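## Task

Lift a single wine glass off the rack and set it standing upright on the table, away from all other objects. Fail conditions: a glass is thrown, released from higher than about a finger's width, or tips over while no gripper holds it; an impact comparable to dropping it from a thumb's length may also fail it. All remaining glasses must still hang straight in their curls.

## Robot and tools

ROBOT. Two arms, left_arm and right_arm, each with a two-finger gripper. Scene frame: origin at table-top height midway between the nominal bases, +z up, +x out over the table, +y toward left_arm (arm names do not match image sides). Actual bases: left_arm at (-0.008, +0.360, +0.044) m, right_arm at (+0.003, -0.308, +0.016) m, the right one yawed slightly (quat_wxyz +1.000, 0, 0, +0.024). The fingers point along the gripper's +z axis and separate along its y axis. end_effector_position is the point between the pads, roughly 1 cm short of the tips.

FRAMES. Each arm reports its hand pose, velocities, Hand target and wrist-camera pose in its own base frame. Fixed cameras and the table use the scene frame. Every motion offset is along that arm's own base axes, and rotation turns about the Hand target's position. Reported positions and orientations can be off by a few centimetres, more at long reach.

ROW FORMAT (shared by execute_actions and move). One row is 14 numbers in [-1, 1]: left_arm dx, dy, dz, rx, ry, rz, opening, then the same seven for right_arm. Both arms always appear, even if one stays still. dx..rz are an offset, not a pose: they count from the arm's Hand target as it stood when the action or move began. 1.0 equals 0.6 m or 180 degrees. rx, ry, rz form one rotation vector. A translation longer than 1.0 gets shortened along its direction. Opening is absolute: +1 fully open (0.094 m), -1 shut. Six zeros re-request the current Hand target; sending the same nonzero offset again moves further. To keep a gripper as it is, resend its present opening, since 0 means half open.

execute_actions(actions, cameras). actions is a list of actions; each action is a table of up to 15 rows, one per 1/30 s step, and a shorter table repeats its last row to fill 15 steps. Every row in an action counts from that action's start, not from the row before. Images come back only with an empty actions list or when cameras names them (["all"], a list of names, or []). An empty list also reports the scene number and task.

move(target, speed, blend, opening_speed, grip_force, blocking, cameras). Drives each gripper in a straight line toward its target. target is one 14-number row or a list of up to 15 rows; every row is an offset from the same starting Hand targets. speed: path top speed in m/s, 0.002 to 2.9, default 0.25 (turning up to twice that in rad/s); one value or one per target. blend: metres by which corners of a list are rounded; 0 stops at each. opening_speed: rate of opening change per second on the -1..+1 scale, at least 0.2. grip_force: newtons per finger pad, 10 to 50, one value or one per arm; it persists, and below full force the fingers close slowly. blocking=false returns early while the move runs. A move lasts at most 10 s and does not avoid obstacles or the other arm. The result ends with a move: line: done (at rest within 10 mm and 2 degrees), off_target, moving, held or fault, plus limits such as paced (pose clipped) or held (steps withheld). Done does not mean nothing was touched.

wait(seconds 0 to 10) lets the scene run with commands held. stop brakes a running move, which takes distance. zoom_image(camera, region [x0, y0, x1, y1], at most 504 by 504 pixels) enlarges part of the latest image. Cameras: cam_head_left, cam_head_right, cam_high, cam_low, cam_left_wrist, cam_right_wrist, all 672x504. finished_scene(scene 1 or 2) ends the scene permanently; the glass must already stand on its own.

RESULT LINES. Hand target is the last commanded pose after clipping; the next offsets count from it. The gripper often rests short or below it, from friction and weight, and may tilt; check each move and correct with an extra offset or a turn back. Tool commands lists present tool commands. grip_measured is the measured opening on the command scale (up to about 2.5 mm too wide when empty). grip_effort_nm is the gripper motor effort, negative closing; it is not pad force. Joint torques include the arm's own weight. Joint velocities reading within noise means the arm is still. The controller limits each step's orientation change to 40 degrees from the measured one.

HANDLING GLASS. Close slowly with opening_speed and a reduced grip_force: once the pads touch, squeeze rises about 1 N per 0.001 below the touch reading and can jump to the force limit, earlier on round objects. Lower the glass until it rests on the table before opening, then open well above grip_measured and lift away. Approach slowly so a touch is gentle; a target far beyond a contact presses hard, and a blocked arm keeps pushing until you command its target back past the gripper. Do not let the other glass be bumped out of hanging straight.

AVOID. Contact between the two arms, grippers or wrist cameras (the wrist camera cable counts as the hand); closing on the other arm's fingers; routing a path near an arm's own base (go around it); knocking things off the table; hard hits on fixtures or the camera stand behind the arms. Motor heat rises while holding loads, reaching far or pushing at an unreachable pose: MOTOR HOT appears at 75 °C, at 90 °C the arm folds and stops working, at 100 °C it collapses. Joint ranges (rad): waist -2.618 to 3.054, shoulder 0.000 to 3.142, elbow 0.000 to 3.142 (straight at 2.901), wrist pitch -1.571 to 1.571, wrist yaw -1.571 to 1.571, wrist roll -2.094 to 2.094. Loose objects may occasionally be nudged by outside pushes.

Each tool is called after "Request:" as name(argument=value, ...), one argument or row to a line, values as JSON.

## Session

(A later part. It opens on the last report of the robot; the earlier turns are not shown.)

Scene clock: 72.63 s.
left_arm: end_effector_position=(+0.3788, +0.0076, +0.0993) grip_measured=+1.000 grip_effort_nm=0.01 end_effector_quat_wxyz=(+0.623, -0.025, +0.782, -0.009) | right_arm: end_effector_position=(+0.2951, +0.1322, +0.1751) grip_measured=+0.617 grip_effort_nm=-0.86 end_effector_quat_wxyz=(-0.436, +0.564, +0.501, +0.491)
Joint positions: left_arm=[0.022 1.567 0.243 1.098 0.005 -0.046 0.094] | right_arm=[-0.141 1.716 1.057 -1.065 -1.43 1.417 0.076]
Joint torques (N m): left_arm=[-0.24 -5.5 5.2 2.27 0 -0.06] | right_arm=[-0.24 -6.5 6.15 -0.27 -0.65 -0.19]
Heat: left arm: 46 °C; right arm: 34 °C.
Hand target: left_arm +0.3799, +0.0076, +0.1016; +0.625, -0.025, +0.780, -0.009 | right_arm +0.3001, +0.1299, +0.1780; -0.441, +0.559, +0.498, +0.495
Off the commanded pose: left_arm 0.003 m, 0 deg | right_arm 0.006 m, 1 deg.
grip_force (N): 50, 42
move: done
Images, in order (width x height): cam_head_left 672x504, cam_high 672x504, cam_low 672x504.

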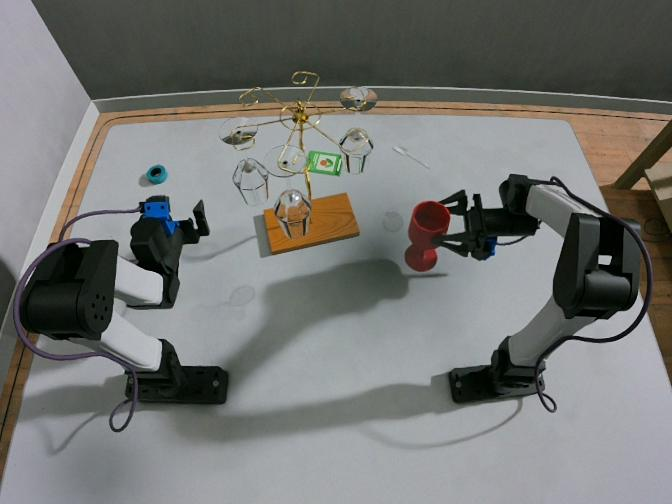

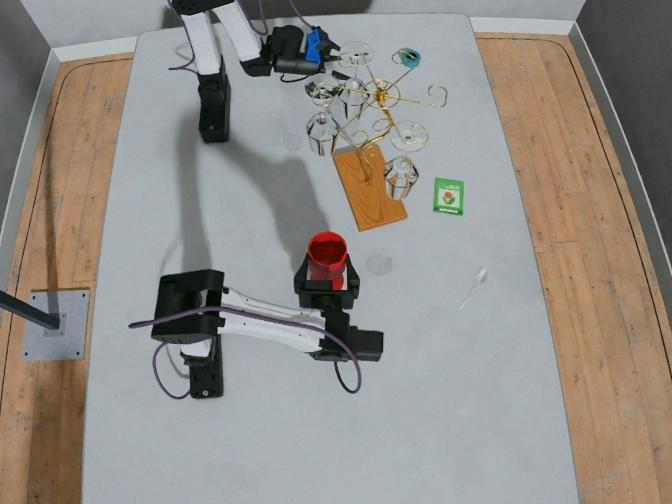

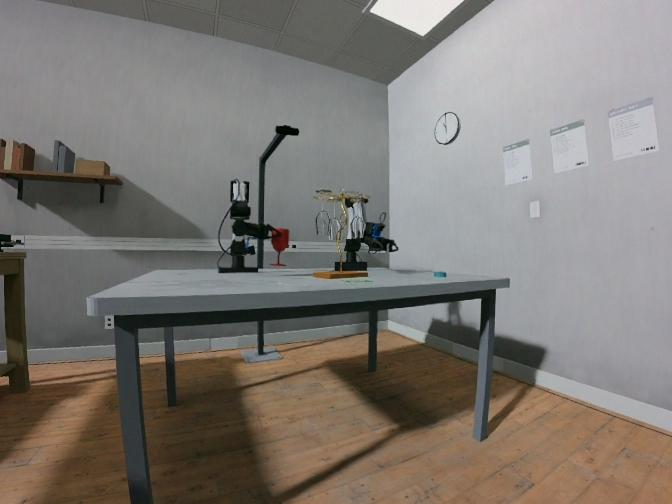

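Request:
move(
  target=[0, 0, 0, 0, 0, 0, 1.0, 0, 0, -0.055, 0.0276, -0.0032, -0.0089, 0.35],
  speed=0.08,
  cameras=["cam_low", "cam_head_left"],
)

Request:
zoom_image(
  camera="cam_low",
  region=[220, 200, 320, 290],
)

Scene clock: 77.43 s.
left_arm: end_effector_position=(+0.3788, +0.0076, +0.0993) grip_measured=+1.000 grip_effort_nm=0.01 end_effector_quat_wxyz=(+0.623, -0.025, +0.782, -0.009) | right_arm: end_effector_position=(+0.2979, +0.1319, +0.1474) grip_measured=+0.617 grip_effort_nm=-0.86 end_effector_quat_wxyz=(-0.455, +0.547, +0.476, +0.517)
Joint positions: left_arm=[0.022 1.567 0.243 1.098 0.005 -0.046 0.094] | right_arm=[-0.146 1.822 0.989 -0.972 -1.519 1.341 0.076]
Joint torques (N m): left_arm=[-0.24 -5.53 5.16 2.27 0 -0.05] | right_arm=[-0.14 -7.04 3.9 -0.04 -0.64 -0.18]
Heat: left arm: 47 °C; right arm: 33 °C.
Hand target: left_arm +0.3799, +0.0076, +0.1016; +0.625, -0.025, +0.780, -0.009 | right_arm +0.3000, +0.1299, +0.1451; -0.455, +0.544, +0.471, +0.525
Off the commanded pose: left_arm 0.003 m, 0 deg | right_arm 0.004 m, 1 deg.
grip_force (N): 50, 42
move: done
Images, in order (width x height): cam_head_left 672x504, cam_low 672x504.

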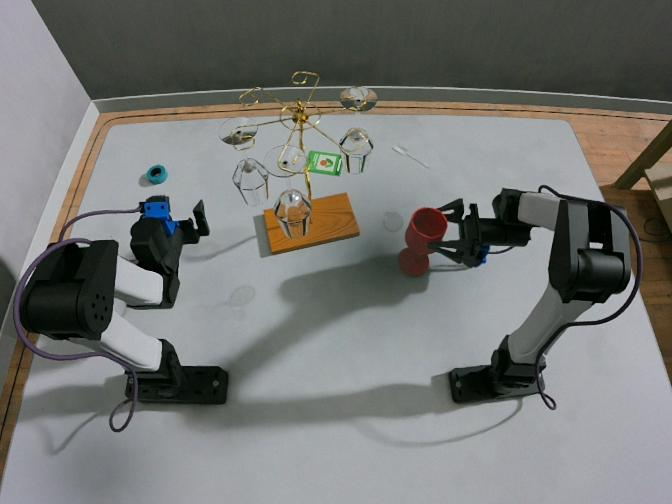

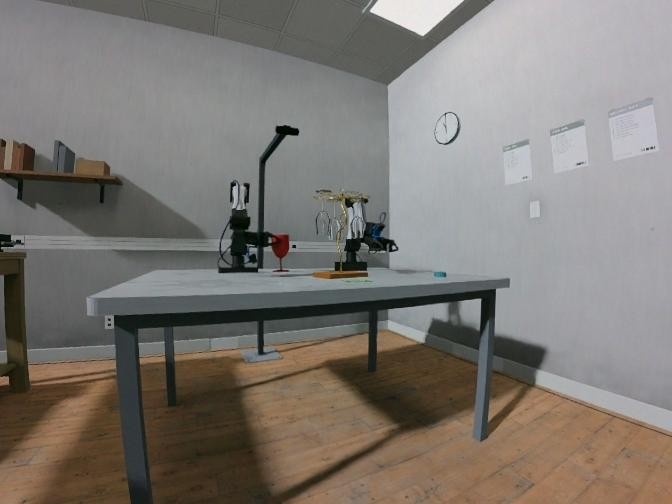

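Scaled by 5.040 from the camera's 672x504 image, which has a finer 960x720 frame.

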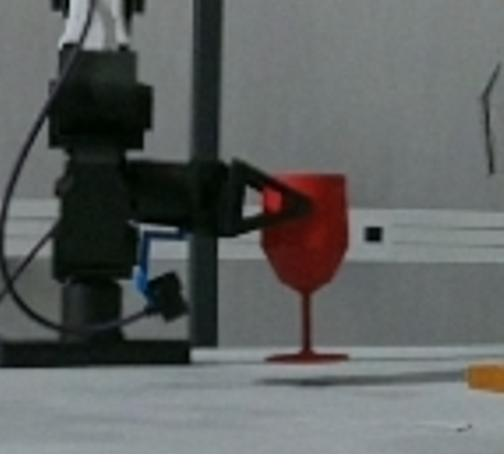

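Request:
move(
  target=[0, 0, 0, 0, 0, 0, 1.0, 0, 0, -0.0233, 0, 0, 0, 0.35],
  speed=0.04,
  cameras=["cam_low"],
)

Request:
zoom_image(
  camera="cam_low",
  region=[220, 200, 320, 290],
)

Scene clock: 78.90 s.
left_arm: end_effector_position=(+0.3788, +0.0076, +0.0993) grip_measured=+1.000 grip_effort_nm=0.01 end_effector_quat_wxyz=(+0.623, -0.025, +0.782, -0.009) | right_arm: end_effector_position=(+0.2985, +0.1319, +0.1343) grip_measured=+0.617 grip_effort_nm=-0.86 end_effector_quat_wxyz=(-0.455, +0.546, +0.476, +0.518)
Joint positions: left_arm=[0.022 1.567 0.243 1.098 0.005 -0.046 0.094] | right_arm=[-0.146 1.86 0.973 -0.934 -1.52 1.323 0.076]
Joint torques (N m): left_arm=[-0.27 -5.49 5.19 2.28 0 -0.05] | right_arm=[-0.24 -7.05 3.48 -0.11 -0.67 -0.18]
Heat: left arm: 47 °C; right arm: 32 °C.
Hand target: left_arm +0.3799, +0.0076, +0.1016; +0.625, -0.025, +0.780, -0.009 | right_arm +0.3000, +0.1299, +0.1310; -0.455, +0.544, +0.471, +0.525
Off the commanded pose: left_arm 0.003 m, 0 deg | right_arm 0.004 m, 1 deg.
grip_force (N): 50, 42
move: done
Images, in order (width x height): cam_low 672x504.

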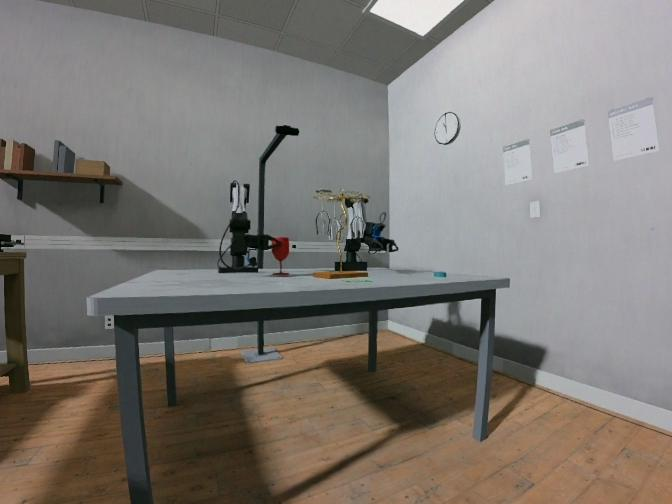

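Scaled by 5.040 from the camera's 672x504 image, which has a finer 960x720 frame.

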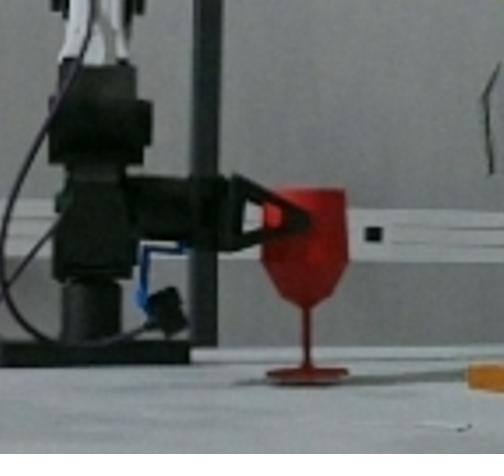

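Request:
move(
  target=[0, 0, 0, 0, 0, 0, 1.0, 0, 0, -0.0117, 0, 0, 0, 0.35],
  speed=0.025,
  cameras=["cam_low"],
)

Request:
zoom_image(
  camera="cam_low",
  region=[220, 200, 320, 290],
)

Scene clock: 80.43 s.
left_arm: end_effector_position=(+0.3788, +0.0076, +0.0993) grip_measured=+1.000 grip_effort_nm=0.01 end_effector_quat_wxyz=(+0.623, -0.025, +0.782, -0.009) | right_arm: end_effector_position=(+0.2987, +0.1318, +0.1275) grip_measured=+0.617 grip_effort_nm=-0.86 end_effector_quat_wxyz=(-0.454, +0.545, +0.477, +0.519)
Joint positions: left_arm=[0.022 1.567 0.243 1.098 0.005 -0.046 0.094] | right_arm=[-0.146 1.879 0.965 -0.91 -1.52 1.318 0.076]
Joint torques (N m): left_arm=[-0.27 -5.53 5.22 2.26 0 -0.04] | right_arm=[-0.38 -7.19 3.29 -0.1 -0.66 -0.16]
Heat: left arm: 47 °C; right arm: 32 °C.
Hand target: left_arm +0.3799, +0.0076, +0.1016; +0.625, -0.025, +0.780, -0.009 | right_arm +0.3000, +0.1299, +0.1240; -0.455, +0.544, +0.471, +0.525
Off the commanded pose: left_arm 0.003 m, 0 deg | right_arm 0.004 m, 1 deg.
grip_force (N): 50, 42
move: done
Images, in order (width x height): cam_low 672x504.

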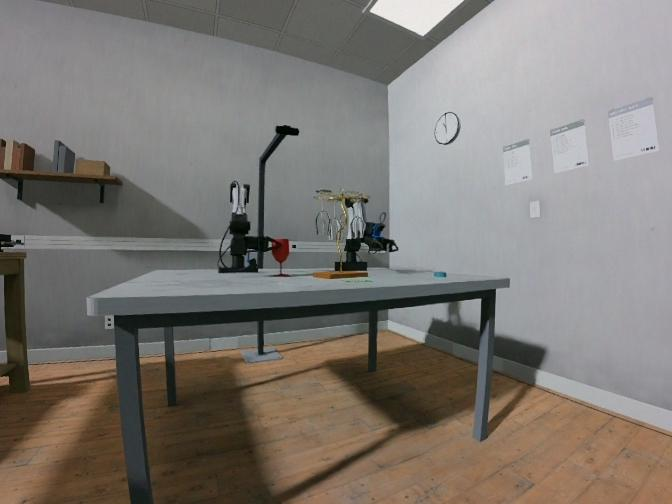

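Scaled by 5.040 from the camera's 672x504 image, which has a finer 960x720 frame.

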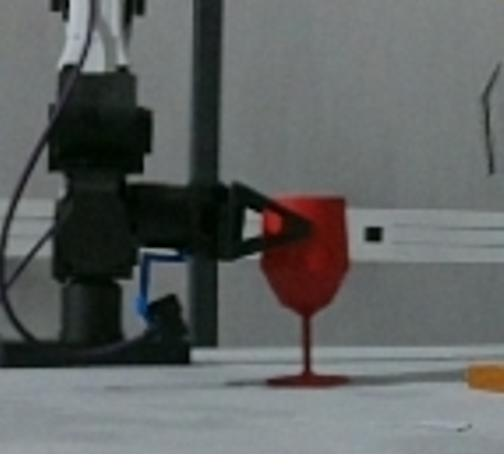

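Request:
move(
  target=[0,0,0,0,0,0,1.0,0,0,-0.0083,0,0,0,0.35],
  speed=0.025,
  cameras=["cam_low"],
)

Request:
zoom_image(
  camera="cam_low",
  region=[220, 200, 320, 290],
)

Scene clock: 82.43 s.
left_arm: end_effector_position=(+0.3788, +0.0076, +0.0993) grip_measured=+1.000 grip_effort_nm=0.01 end_effector_quat_wxyz=(+0.623, -0.025, +0.782, -0.009) | right_arm: end_effector_position=(+0.2995, +0.1318, +0.1263) grip_measured=+0.617 grip_effort_nm=-0.85 end_effector_quat_wxyz=(-0.456, +0.542, +0.474, +0.524)
Joint positions: left_arm=[0.022 1.567 0.243 1.098 0.005 -0.046 0.094] | right_arm=[-0.146 1.888 0.961 -0.896 -1.534 1.315 0.076]
Joint torques (N m): left_arm=[-0.25 -5.5 5.24 2.28 0.01 -0.05] | right_arm=[-0.21 -6.58 3.15 -0.09 -0.52 -0.16]
Heat: left arm: 47 °C; right arm: 32 °C.
Hand target: left_arm +0.3799, +0.0076, +0.1016; +0.625, -0.025, +0.780, -0.009 | right_arm +0.3001, +0.1299, +0.1190; -0.455, +0.544, +0.471, +0.525
Off the commanded pose: left_arm 0.003 m, 0 deg | right_arm 0.008 m, 0 deg.
grip_force (N): 50, 42
move: done
Images, in order (width x height): cam_low 672x504.

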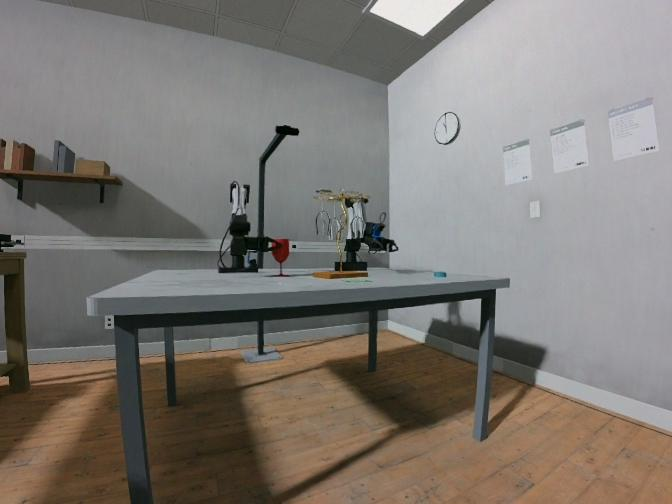

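Scaled by 5.040 from the camera's 672x504 image, which has a finer 960x720 frame.

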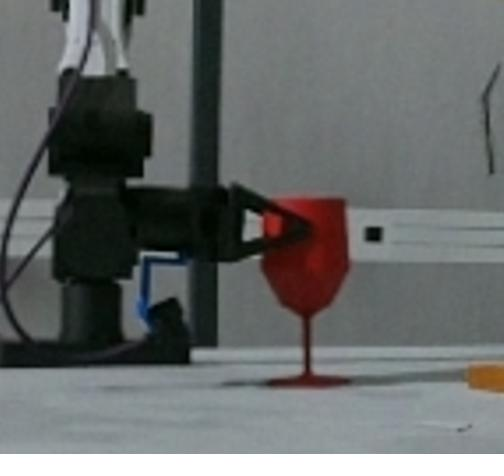

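Request:
move(
  target=[0,0,0,0,0,0,1.0,0,0,-0.0067,0,0,0,0.35],
  speed=0.025,
)

Scene clock: 83.93 s.
left_arm: end_effector_position=(+0.3788, +0.0076, +0.0993) grip_measured=+1.000 grip_effort_nm=0.01 end_effector_quat_wxyz=(+0.623, -0.025, +0.782, -0.009) | right_arm: end_effector_position=(+0.3004, +0.1318, +0.1261) grip_measured=+0.617 grip_effort_nm=-0.86 end_effector_quat_wxyz=(-0.458, +0.539, +0.470, +0.529)
Joint positions: left_arm=[0.022 1.567 0.243 1.098 0.005 -0.046 0.094] | right_arm=[-0.146 1.898 0.961 -0.895 -1.548 1.306 0.076]
Joint torques (N m): left_arm=[-0.24 -5.56 5.22 2.27 -0.01 -0.05] | right_arm=[-0.1 -6.52 2.96 -0.06 -0.39 -0.18]
Heat: left arm: 47 °C; right arm: 32 °C.
Hand target: left_arm +0.3799, +0.0076, +0.1016; +0.625, -0.025, +0.780, -0.009 | right_arm +0.3000, +0.1299, +0.1150; -0.455, +0.544, +0.471, +0.525
Off the commanded pose: left_arm 0.003 m, 0 deg | right_arm 0.011 m, 1 deg.
grip_force (N): 50, 42
move: off_target (right_arm)

Request:
move(
  target=[
    [0,0,0,0,0,0,1.0,0,0,0.0108,0,0,0,0.35],
    [0,0,0,0,0,0,1.0,0,0,0.0108,0,0,0,1.0],
  ],
  speed=0.03,
  opening_speed=0.5,
  cameras=["cam_head_left","cam_high","cam_low","cam_right_wrist"],
)

Request:
zoom_image(
  camera="cam_low",
  region=[220, 200, 320, 290],
)

Scene clock: 86.57 s.
left_arm: end_effector_position=(+0.3788, +0.0076, +0.0993) grip_measured=+1.000 grip_effort_nm=0.01 end_effector_quat_wxyz=(+0.623, -0.025, +0.782, -0.009) | right_arm: end_effector_position=(+0.3002, +0.1318, +0.1255) grip_measured=+0.998 grip_effort_nm=0.11 end_effector_quat_wxyz=(-0.457, +0.539, +0.471, +0.528)
Joint positions: left_arm=[0.022 1.567 0.243 1.098 0.005 -0.046 0.094] | right_arm=[-0.146 1.898 0.961 -0.895 -1.545 1.305 0.094]
Joint torques (N m): left_arm=[-0.27 -5.5 5.22 2.28 0.01 -0.05] | right_arm=[-0.25 -8.42 3.32 -0.23 -0.41 -0.06]
Heat: left arm: 47 °C; right arm: 31 °C.
Hand target: left_arm +0.3799, +0.0076, +0.1016; +0.625, -0.025, +0.780, -0.009 | right_arm +0.3001, +0.1299, +0.1215; -0.455, +0.544, +0.471, +0.525
Off the commanded pose: left_arm 0.003 m, 0 deg | right_arm 0.004 m, 1 deg.
grip_force (N): 50, 42
move: done
camera_calibration:
cam_right_wrist: T_world_to_cam=[[-0.982646, 0.159274, 0.0950771, 0.264997], [0.00396237, -0.494424, 0.869212, -0.0188996], [0.185451, 0.854504, 0.485212, -0.0988539], [0, 0, 0, 1]] pos_world=[0.278806, 0.0329196, 0.0391977]
Images, in order (width x height): cam_head_left 672x504, cam_high 672x504, cam_low 672x504, cam_right_wrist 672x504.

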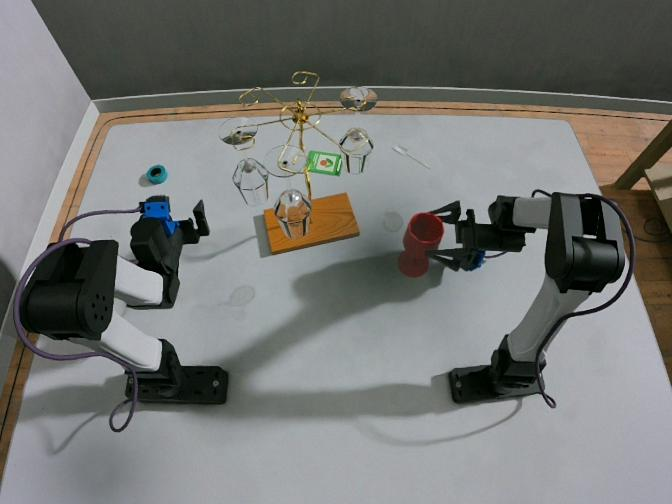

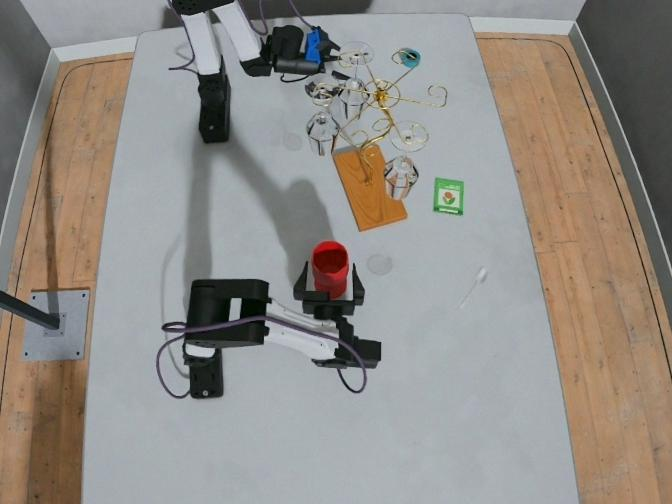

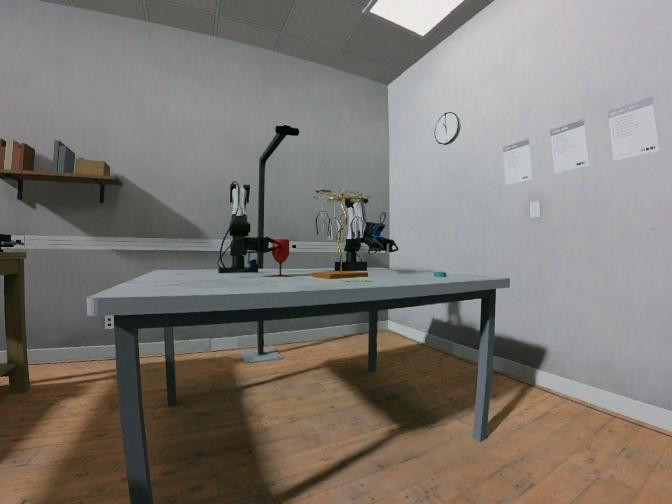

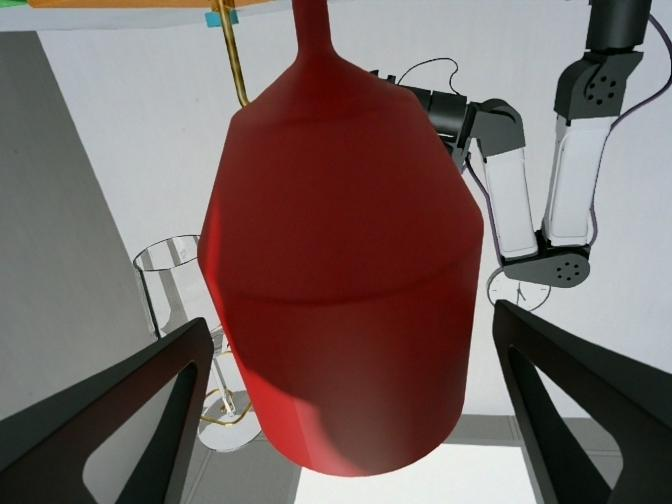

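Scaled by 5.040 from the camera's 672x504 image, which has a finer 960x720 frame.

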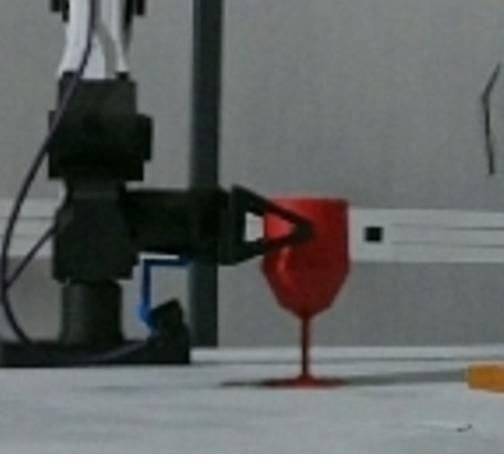

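Request:
move(
  target=[0,0,0,0,0,0,1.0,0,0,0.03,0,0,0,1.0],
  speed=0.06,
)

Request:
execute_actions(
  actions=[],
  cameras=["cam_head_left"],
)

Scene clock: 89.70 s.
left_arm: end_effector_position=(+0.3788, +0.0076, +0.0993) grip_measured=+1.000 grip_effort_nm=0.01 end_effector_quat_wxyz=(+0.623, -0.025, +0.782, -0.009) | right_arm: end_effector_position=(+0.2980, +0.1321, +0.1296) grip_measured=+0.998 grip_effort_nm=0.11 end_effector_quat_wxyz=(-0.464, +0.545, +0.464, +0.521)
Joint positions: left_arm=[0.022 1.567 0.243 1.098 0.005 -0.046 0.094] | right_arm=[-0.146 1.884 0.961 -0.921 -1.544 1.319 0.094]
Joint torques (N m): left_arm=[-0.25 -5.5 5.22 2.29 -0.01 -0.06] | right_arm=[-0.34 -12.16 4.81 -0.43 -0.43 0.08]
Heat: left arm: 47 °C; right arm: 32 °C.
Hand target: left_arm +0.3799, +0.0076, +0.1016; +0.625, -0.025, +0.780, -0.009 | right_arm +0.3001, +0.1299, +0.1395; -0.455, +0.544, +0.471, +0.525
Off the commanded pose: left_arm 0.003 m, 0 deg | right_arm 0.010 m, 1 deg.
grip_force (N): 50, 42
move: done

Scene clock: 89.70 s.
left_arm: end_effector_position=(+0.3788, +0.0076, +0.0993) grip_measured=+1.000 grip_effort_nm=0.01 end_effector_quat_wxyz=(+0.623, -0.025, +0.782, -0.009) | right_arm: end_effector_position=(+0.2980, +0.1321, +0.1296) grip_measured=+0.998 grip_effort_nm=0.11 end_effector_quat_wxyz=(-0.464, +0.545, +0.464, +0.521)
Joint positions: left_arm=[0.022 1.567 0.243 1.098 0.005 -0.046 0.094] | right_arm=[-0.146 1.884 0.961 -0.921 -1.544 1.319 0.094]
Joint velocities: within noise
Joint torques (N m): left_arm=[-0.25 -5.5 5.22 2.29 -0.01 -0.06] | right_arm=[-0.34 -12.16 4.81 -0.43 -0.43 0.08]
Heat: left arm: 47 °C; right arm: 32 °C.
Hand target: left_arm +0.3799, +0.0076, +0.1016; +0.625, -0.025, +0.780, -0.009 | right_arm +0.3001, +0.1299, +0.1395; -0.455, +0.544, +0.471, +0.525
Tool commands: left_gripper/opening=+1.0 right_gripper/opening=+1.0
Off the commanded pose: left_arm 0.003 m, 0 deg | right_arm 0.010 m, 1 deg.
grip_force (N): 50, 42
Images, in order (width x height): cam_head_left 672x504.

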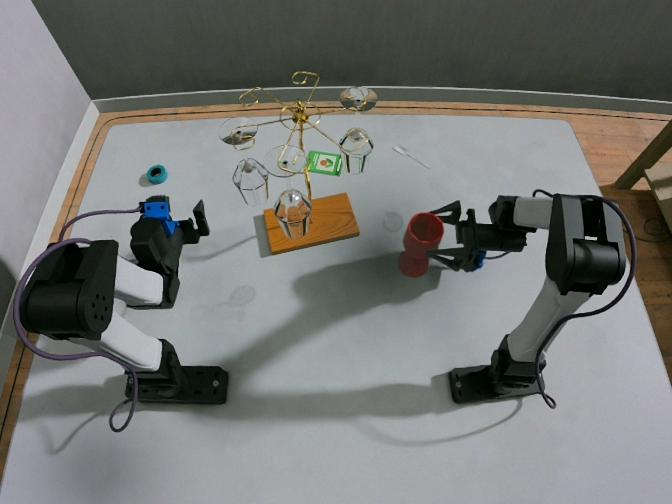

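Request:
move(
  target=[0,0,0,0,0,0,1.0,0.005,0,0.04,0,0,0,1.0],
  speed=0.08,
)

Scene clock: 91.47 s.
left_arm: end_effector_position=(+0.3788, +0.0076, +0.0993) grip_measured=+1.000 grip_effort_nm=0.01 end_effector_quat_wxyz=(+0.623, -0.025, +0.782, -0.009) | right_arm: end_effector_position=(+0.3015, +0.1316, +0.1532) grip_measured=+0.998 grip_effort_nm=0.11 end_effector_quat_wxyz=(-0.464, +0.546, +0.464, +0.521)
Joint positions: left_arm=[0.022 1.567 0.243 1.098 0.005 -0.046 0.094] | right_arm=[-0.146 1.826 1.002 -0.976 -1.544 1.364 0.094]
Joint torques (N m): left_arm=[-0.27 -5.53 5.24 2.28 0.01 -0.05] | right_arm=[-0.06 -11.82 5.44 -0.35 -0.46 0.07]
Heat: left arm: 48 °C; right arm: 32 °C.
Hand target: left_arm +0.3799, +0.0076, +0.1016; +0.625, -0.025, +0.780, -0.009 | right_arm +0.3030, +0.1299, +0.1635; -0.455, +0.544, +0.471, +0.525
Off the commanded pose: left_arm 0.003 m, 0 deg | right_arm 0.011 m, 1 deg.
grip_force (N): 50, 42
move: off_target (right_arm)

Request:
move(
  target=[
    [0,0,0,0,0,0,1.0,0,0,0.1,0,0,0,1.0],
    [0,0,0,0,0,0,1.0,-0.07,-0.18,0.13,0,0,-0.15,1.0],
  ],
  speed=[0.12,0.25],
  blend=[0.005,0],
  cameras=["cam_head_left","cam_low","cam_high"],
)

Request:
zoom_image(
  camera="cam_low",
  region=[220, 180, 400, 290],
)

Scene clock: 94.70 s.
left_arm: end_effector_position=(+0.3788, +0.0076, +0.0993) grip_measured=+1.000 grip_effort_nm=0.01 end_effector_quat_wxyz=(+0.623, -0.025, +0.782, -0.009) | right_arm: end_effector_position=(+0.2635, +0.0229, +0.2417) grip_measured=+0.998 grip_effort_nm=0.11 end_effector_quat_wxyz=(-0.318, +0.640, +0.324, +0.620)
Joint positions: left_arm=[0.022 1.567 0.243 1.098 0.005 -0.046 0.094] | right_arm=[-0.631 1.342 0.901 -1.231 -1.543 1.474 0.094]
Joint torques (N m): left_arm=[-0.27 -5.52 5.22 2.28 0 -0.05] | right_arm=[-0.4 -5.53 4.81 -0.18 -0.44 -0.16]
Heat: left arm: 48 °C; right arm: 32 °C.
Hand target: left_arm +0.3799, +0.0076, +0.1016; +0.625, -0.025, +0.780, -0.009 | right_arm +0.2610, +0.0219, +0.2416; -0.320, +0.639, +0.331, +0.617
Off the commanded pose: left_arm 0.003 m, 0 deg | right_arm 0.003 m, 1 deg.
grip_force (N): 50, 42
move: done
Images, in order (width x height): cam_head_left 672x504, cam_high 672x504, cam_low 672x504.

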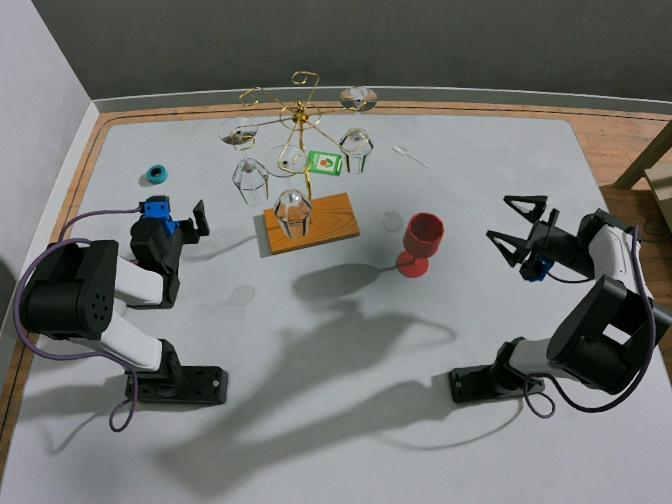

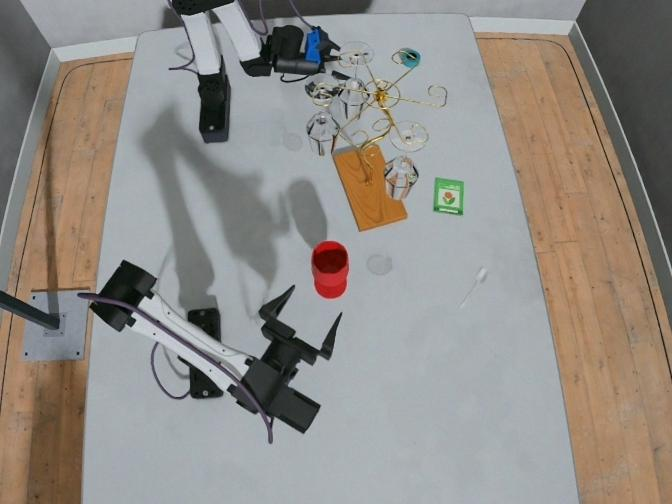

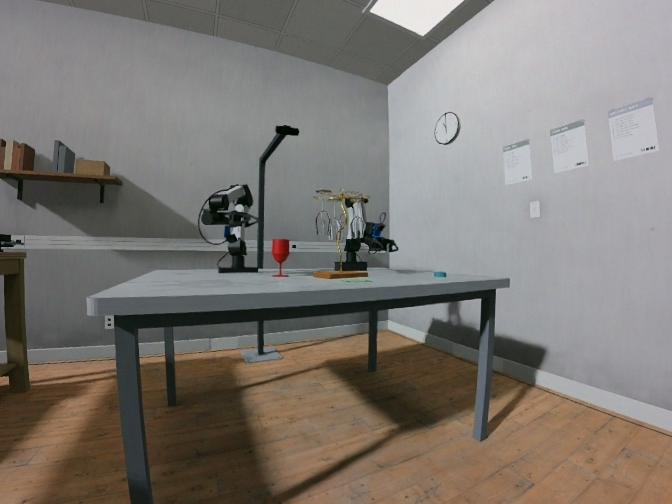

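Scaled by 2.800 from the camera's 672x504 image, which has a finer 960x720 frame.

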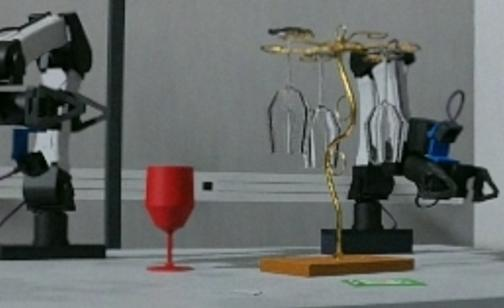

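Request:
finished_scene(
  scene=2,
)

The scene is finished: the task was done.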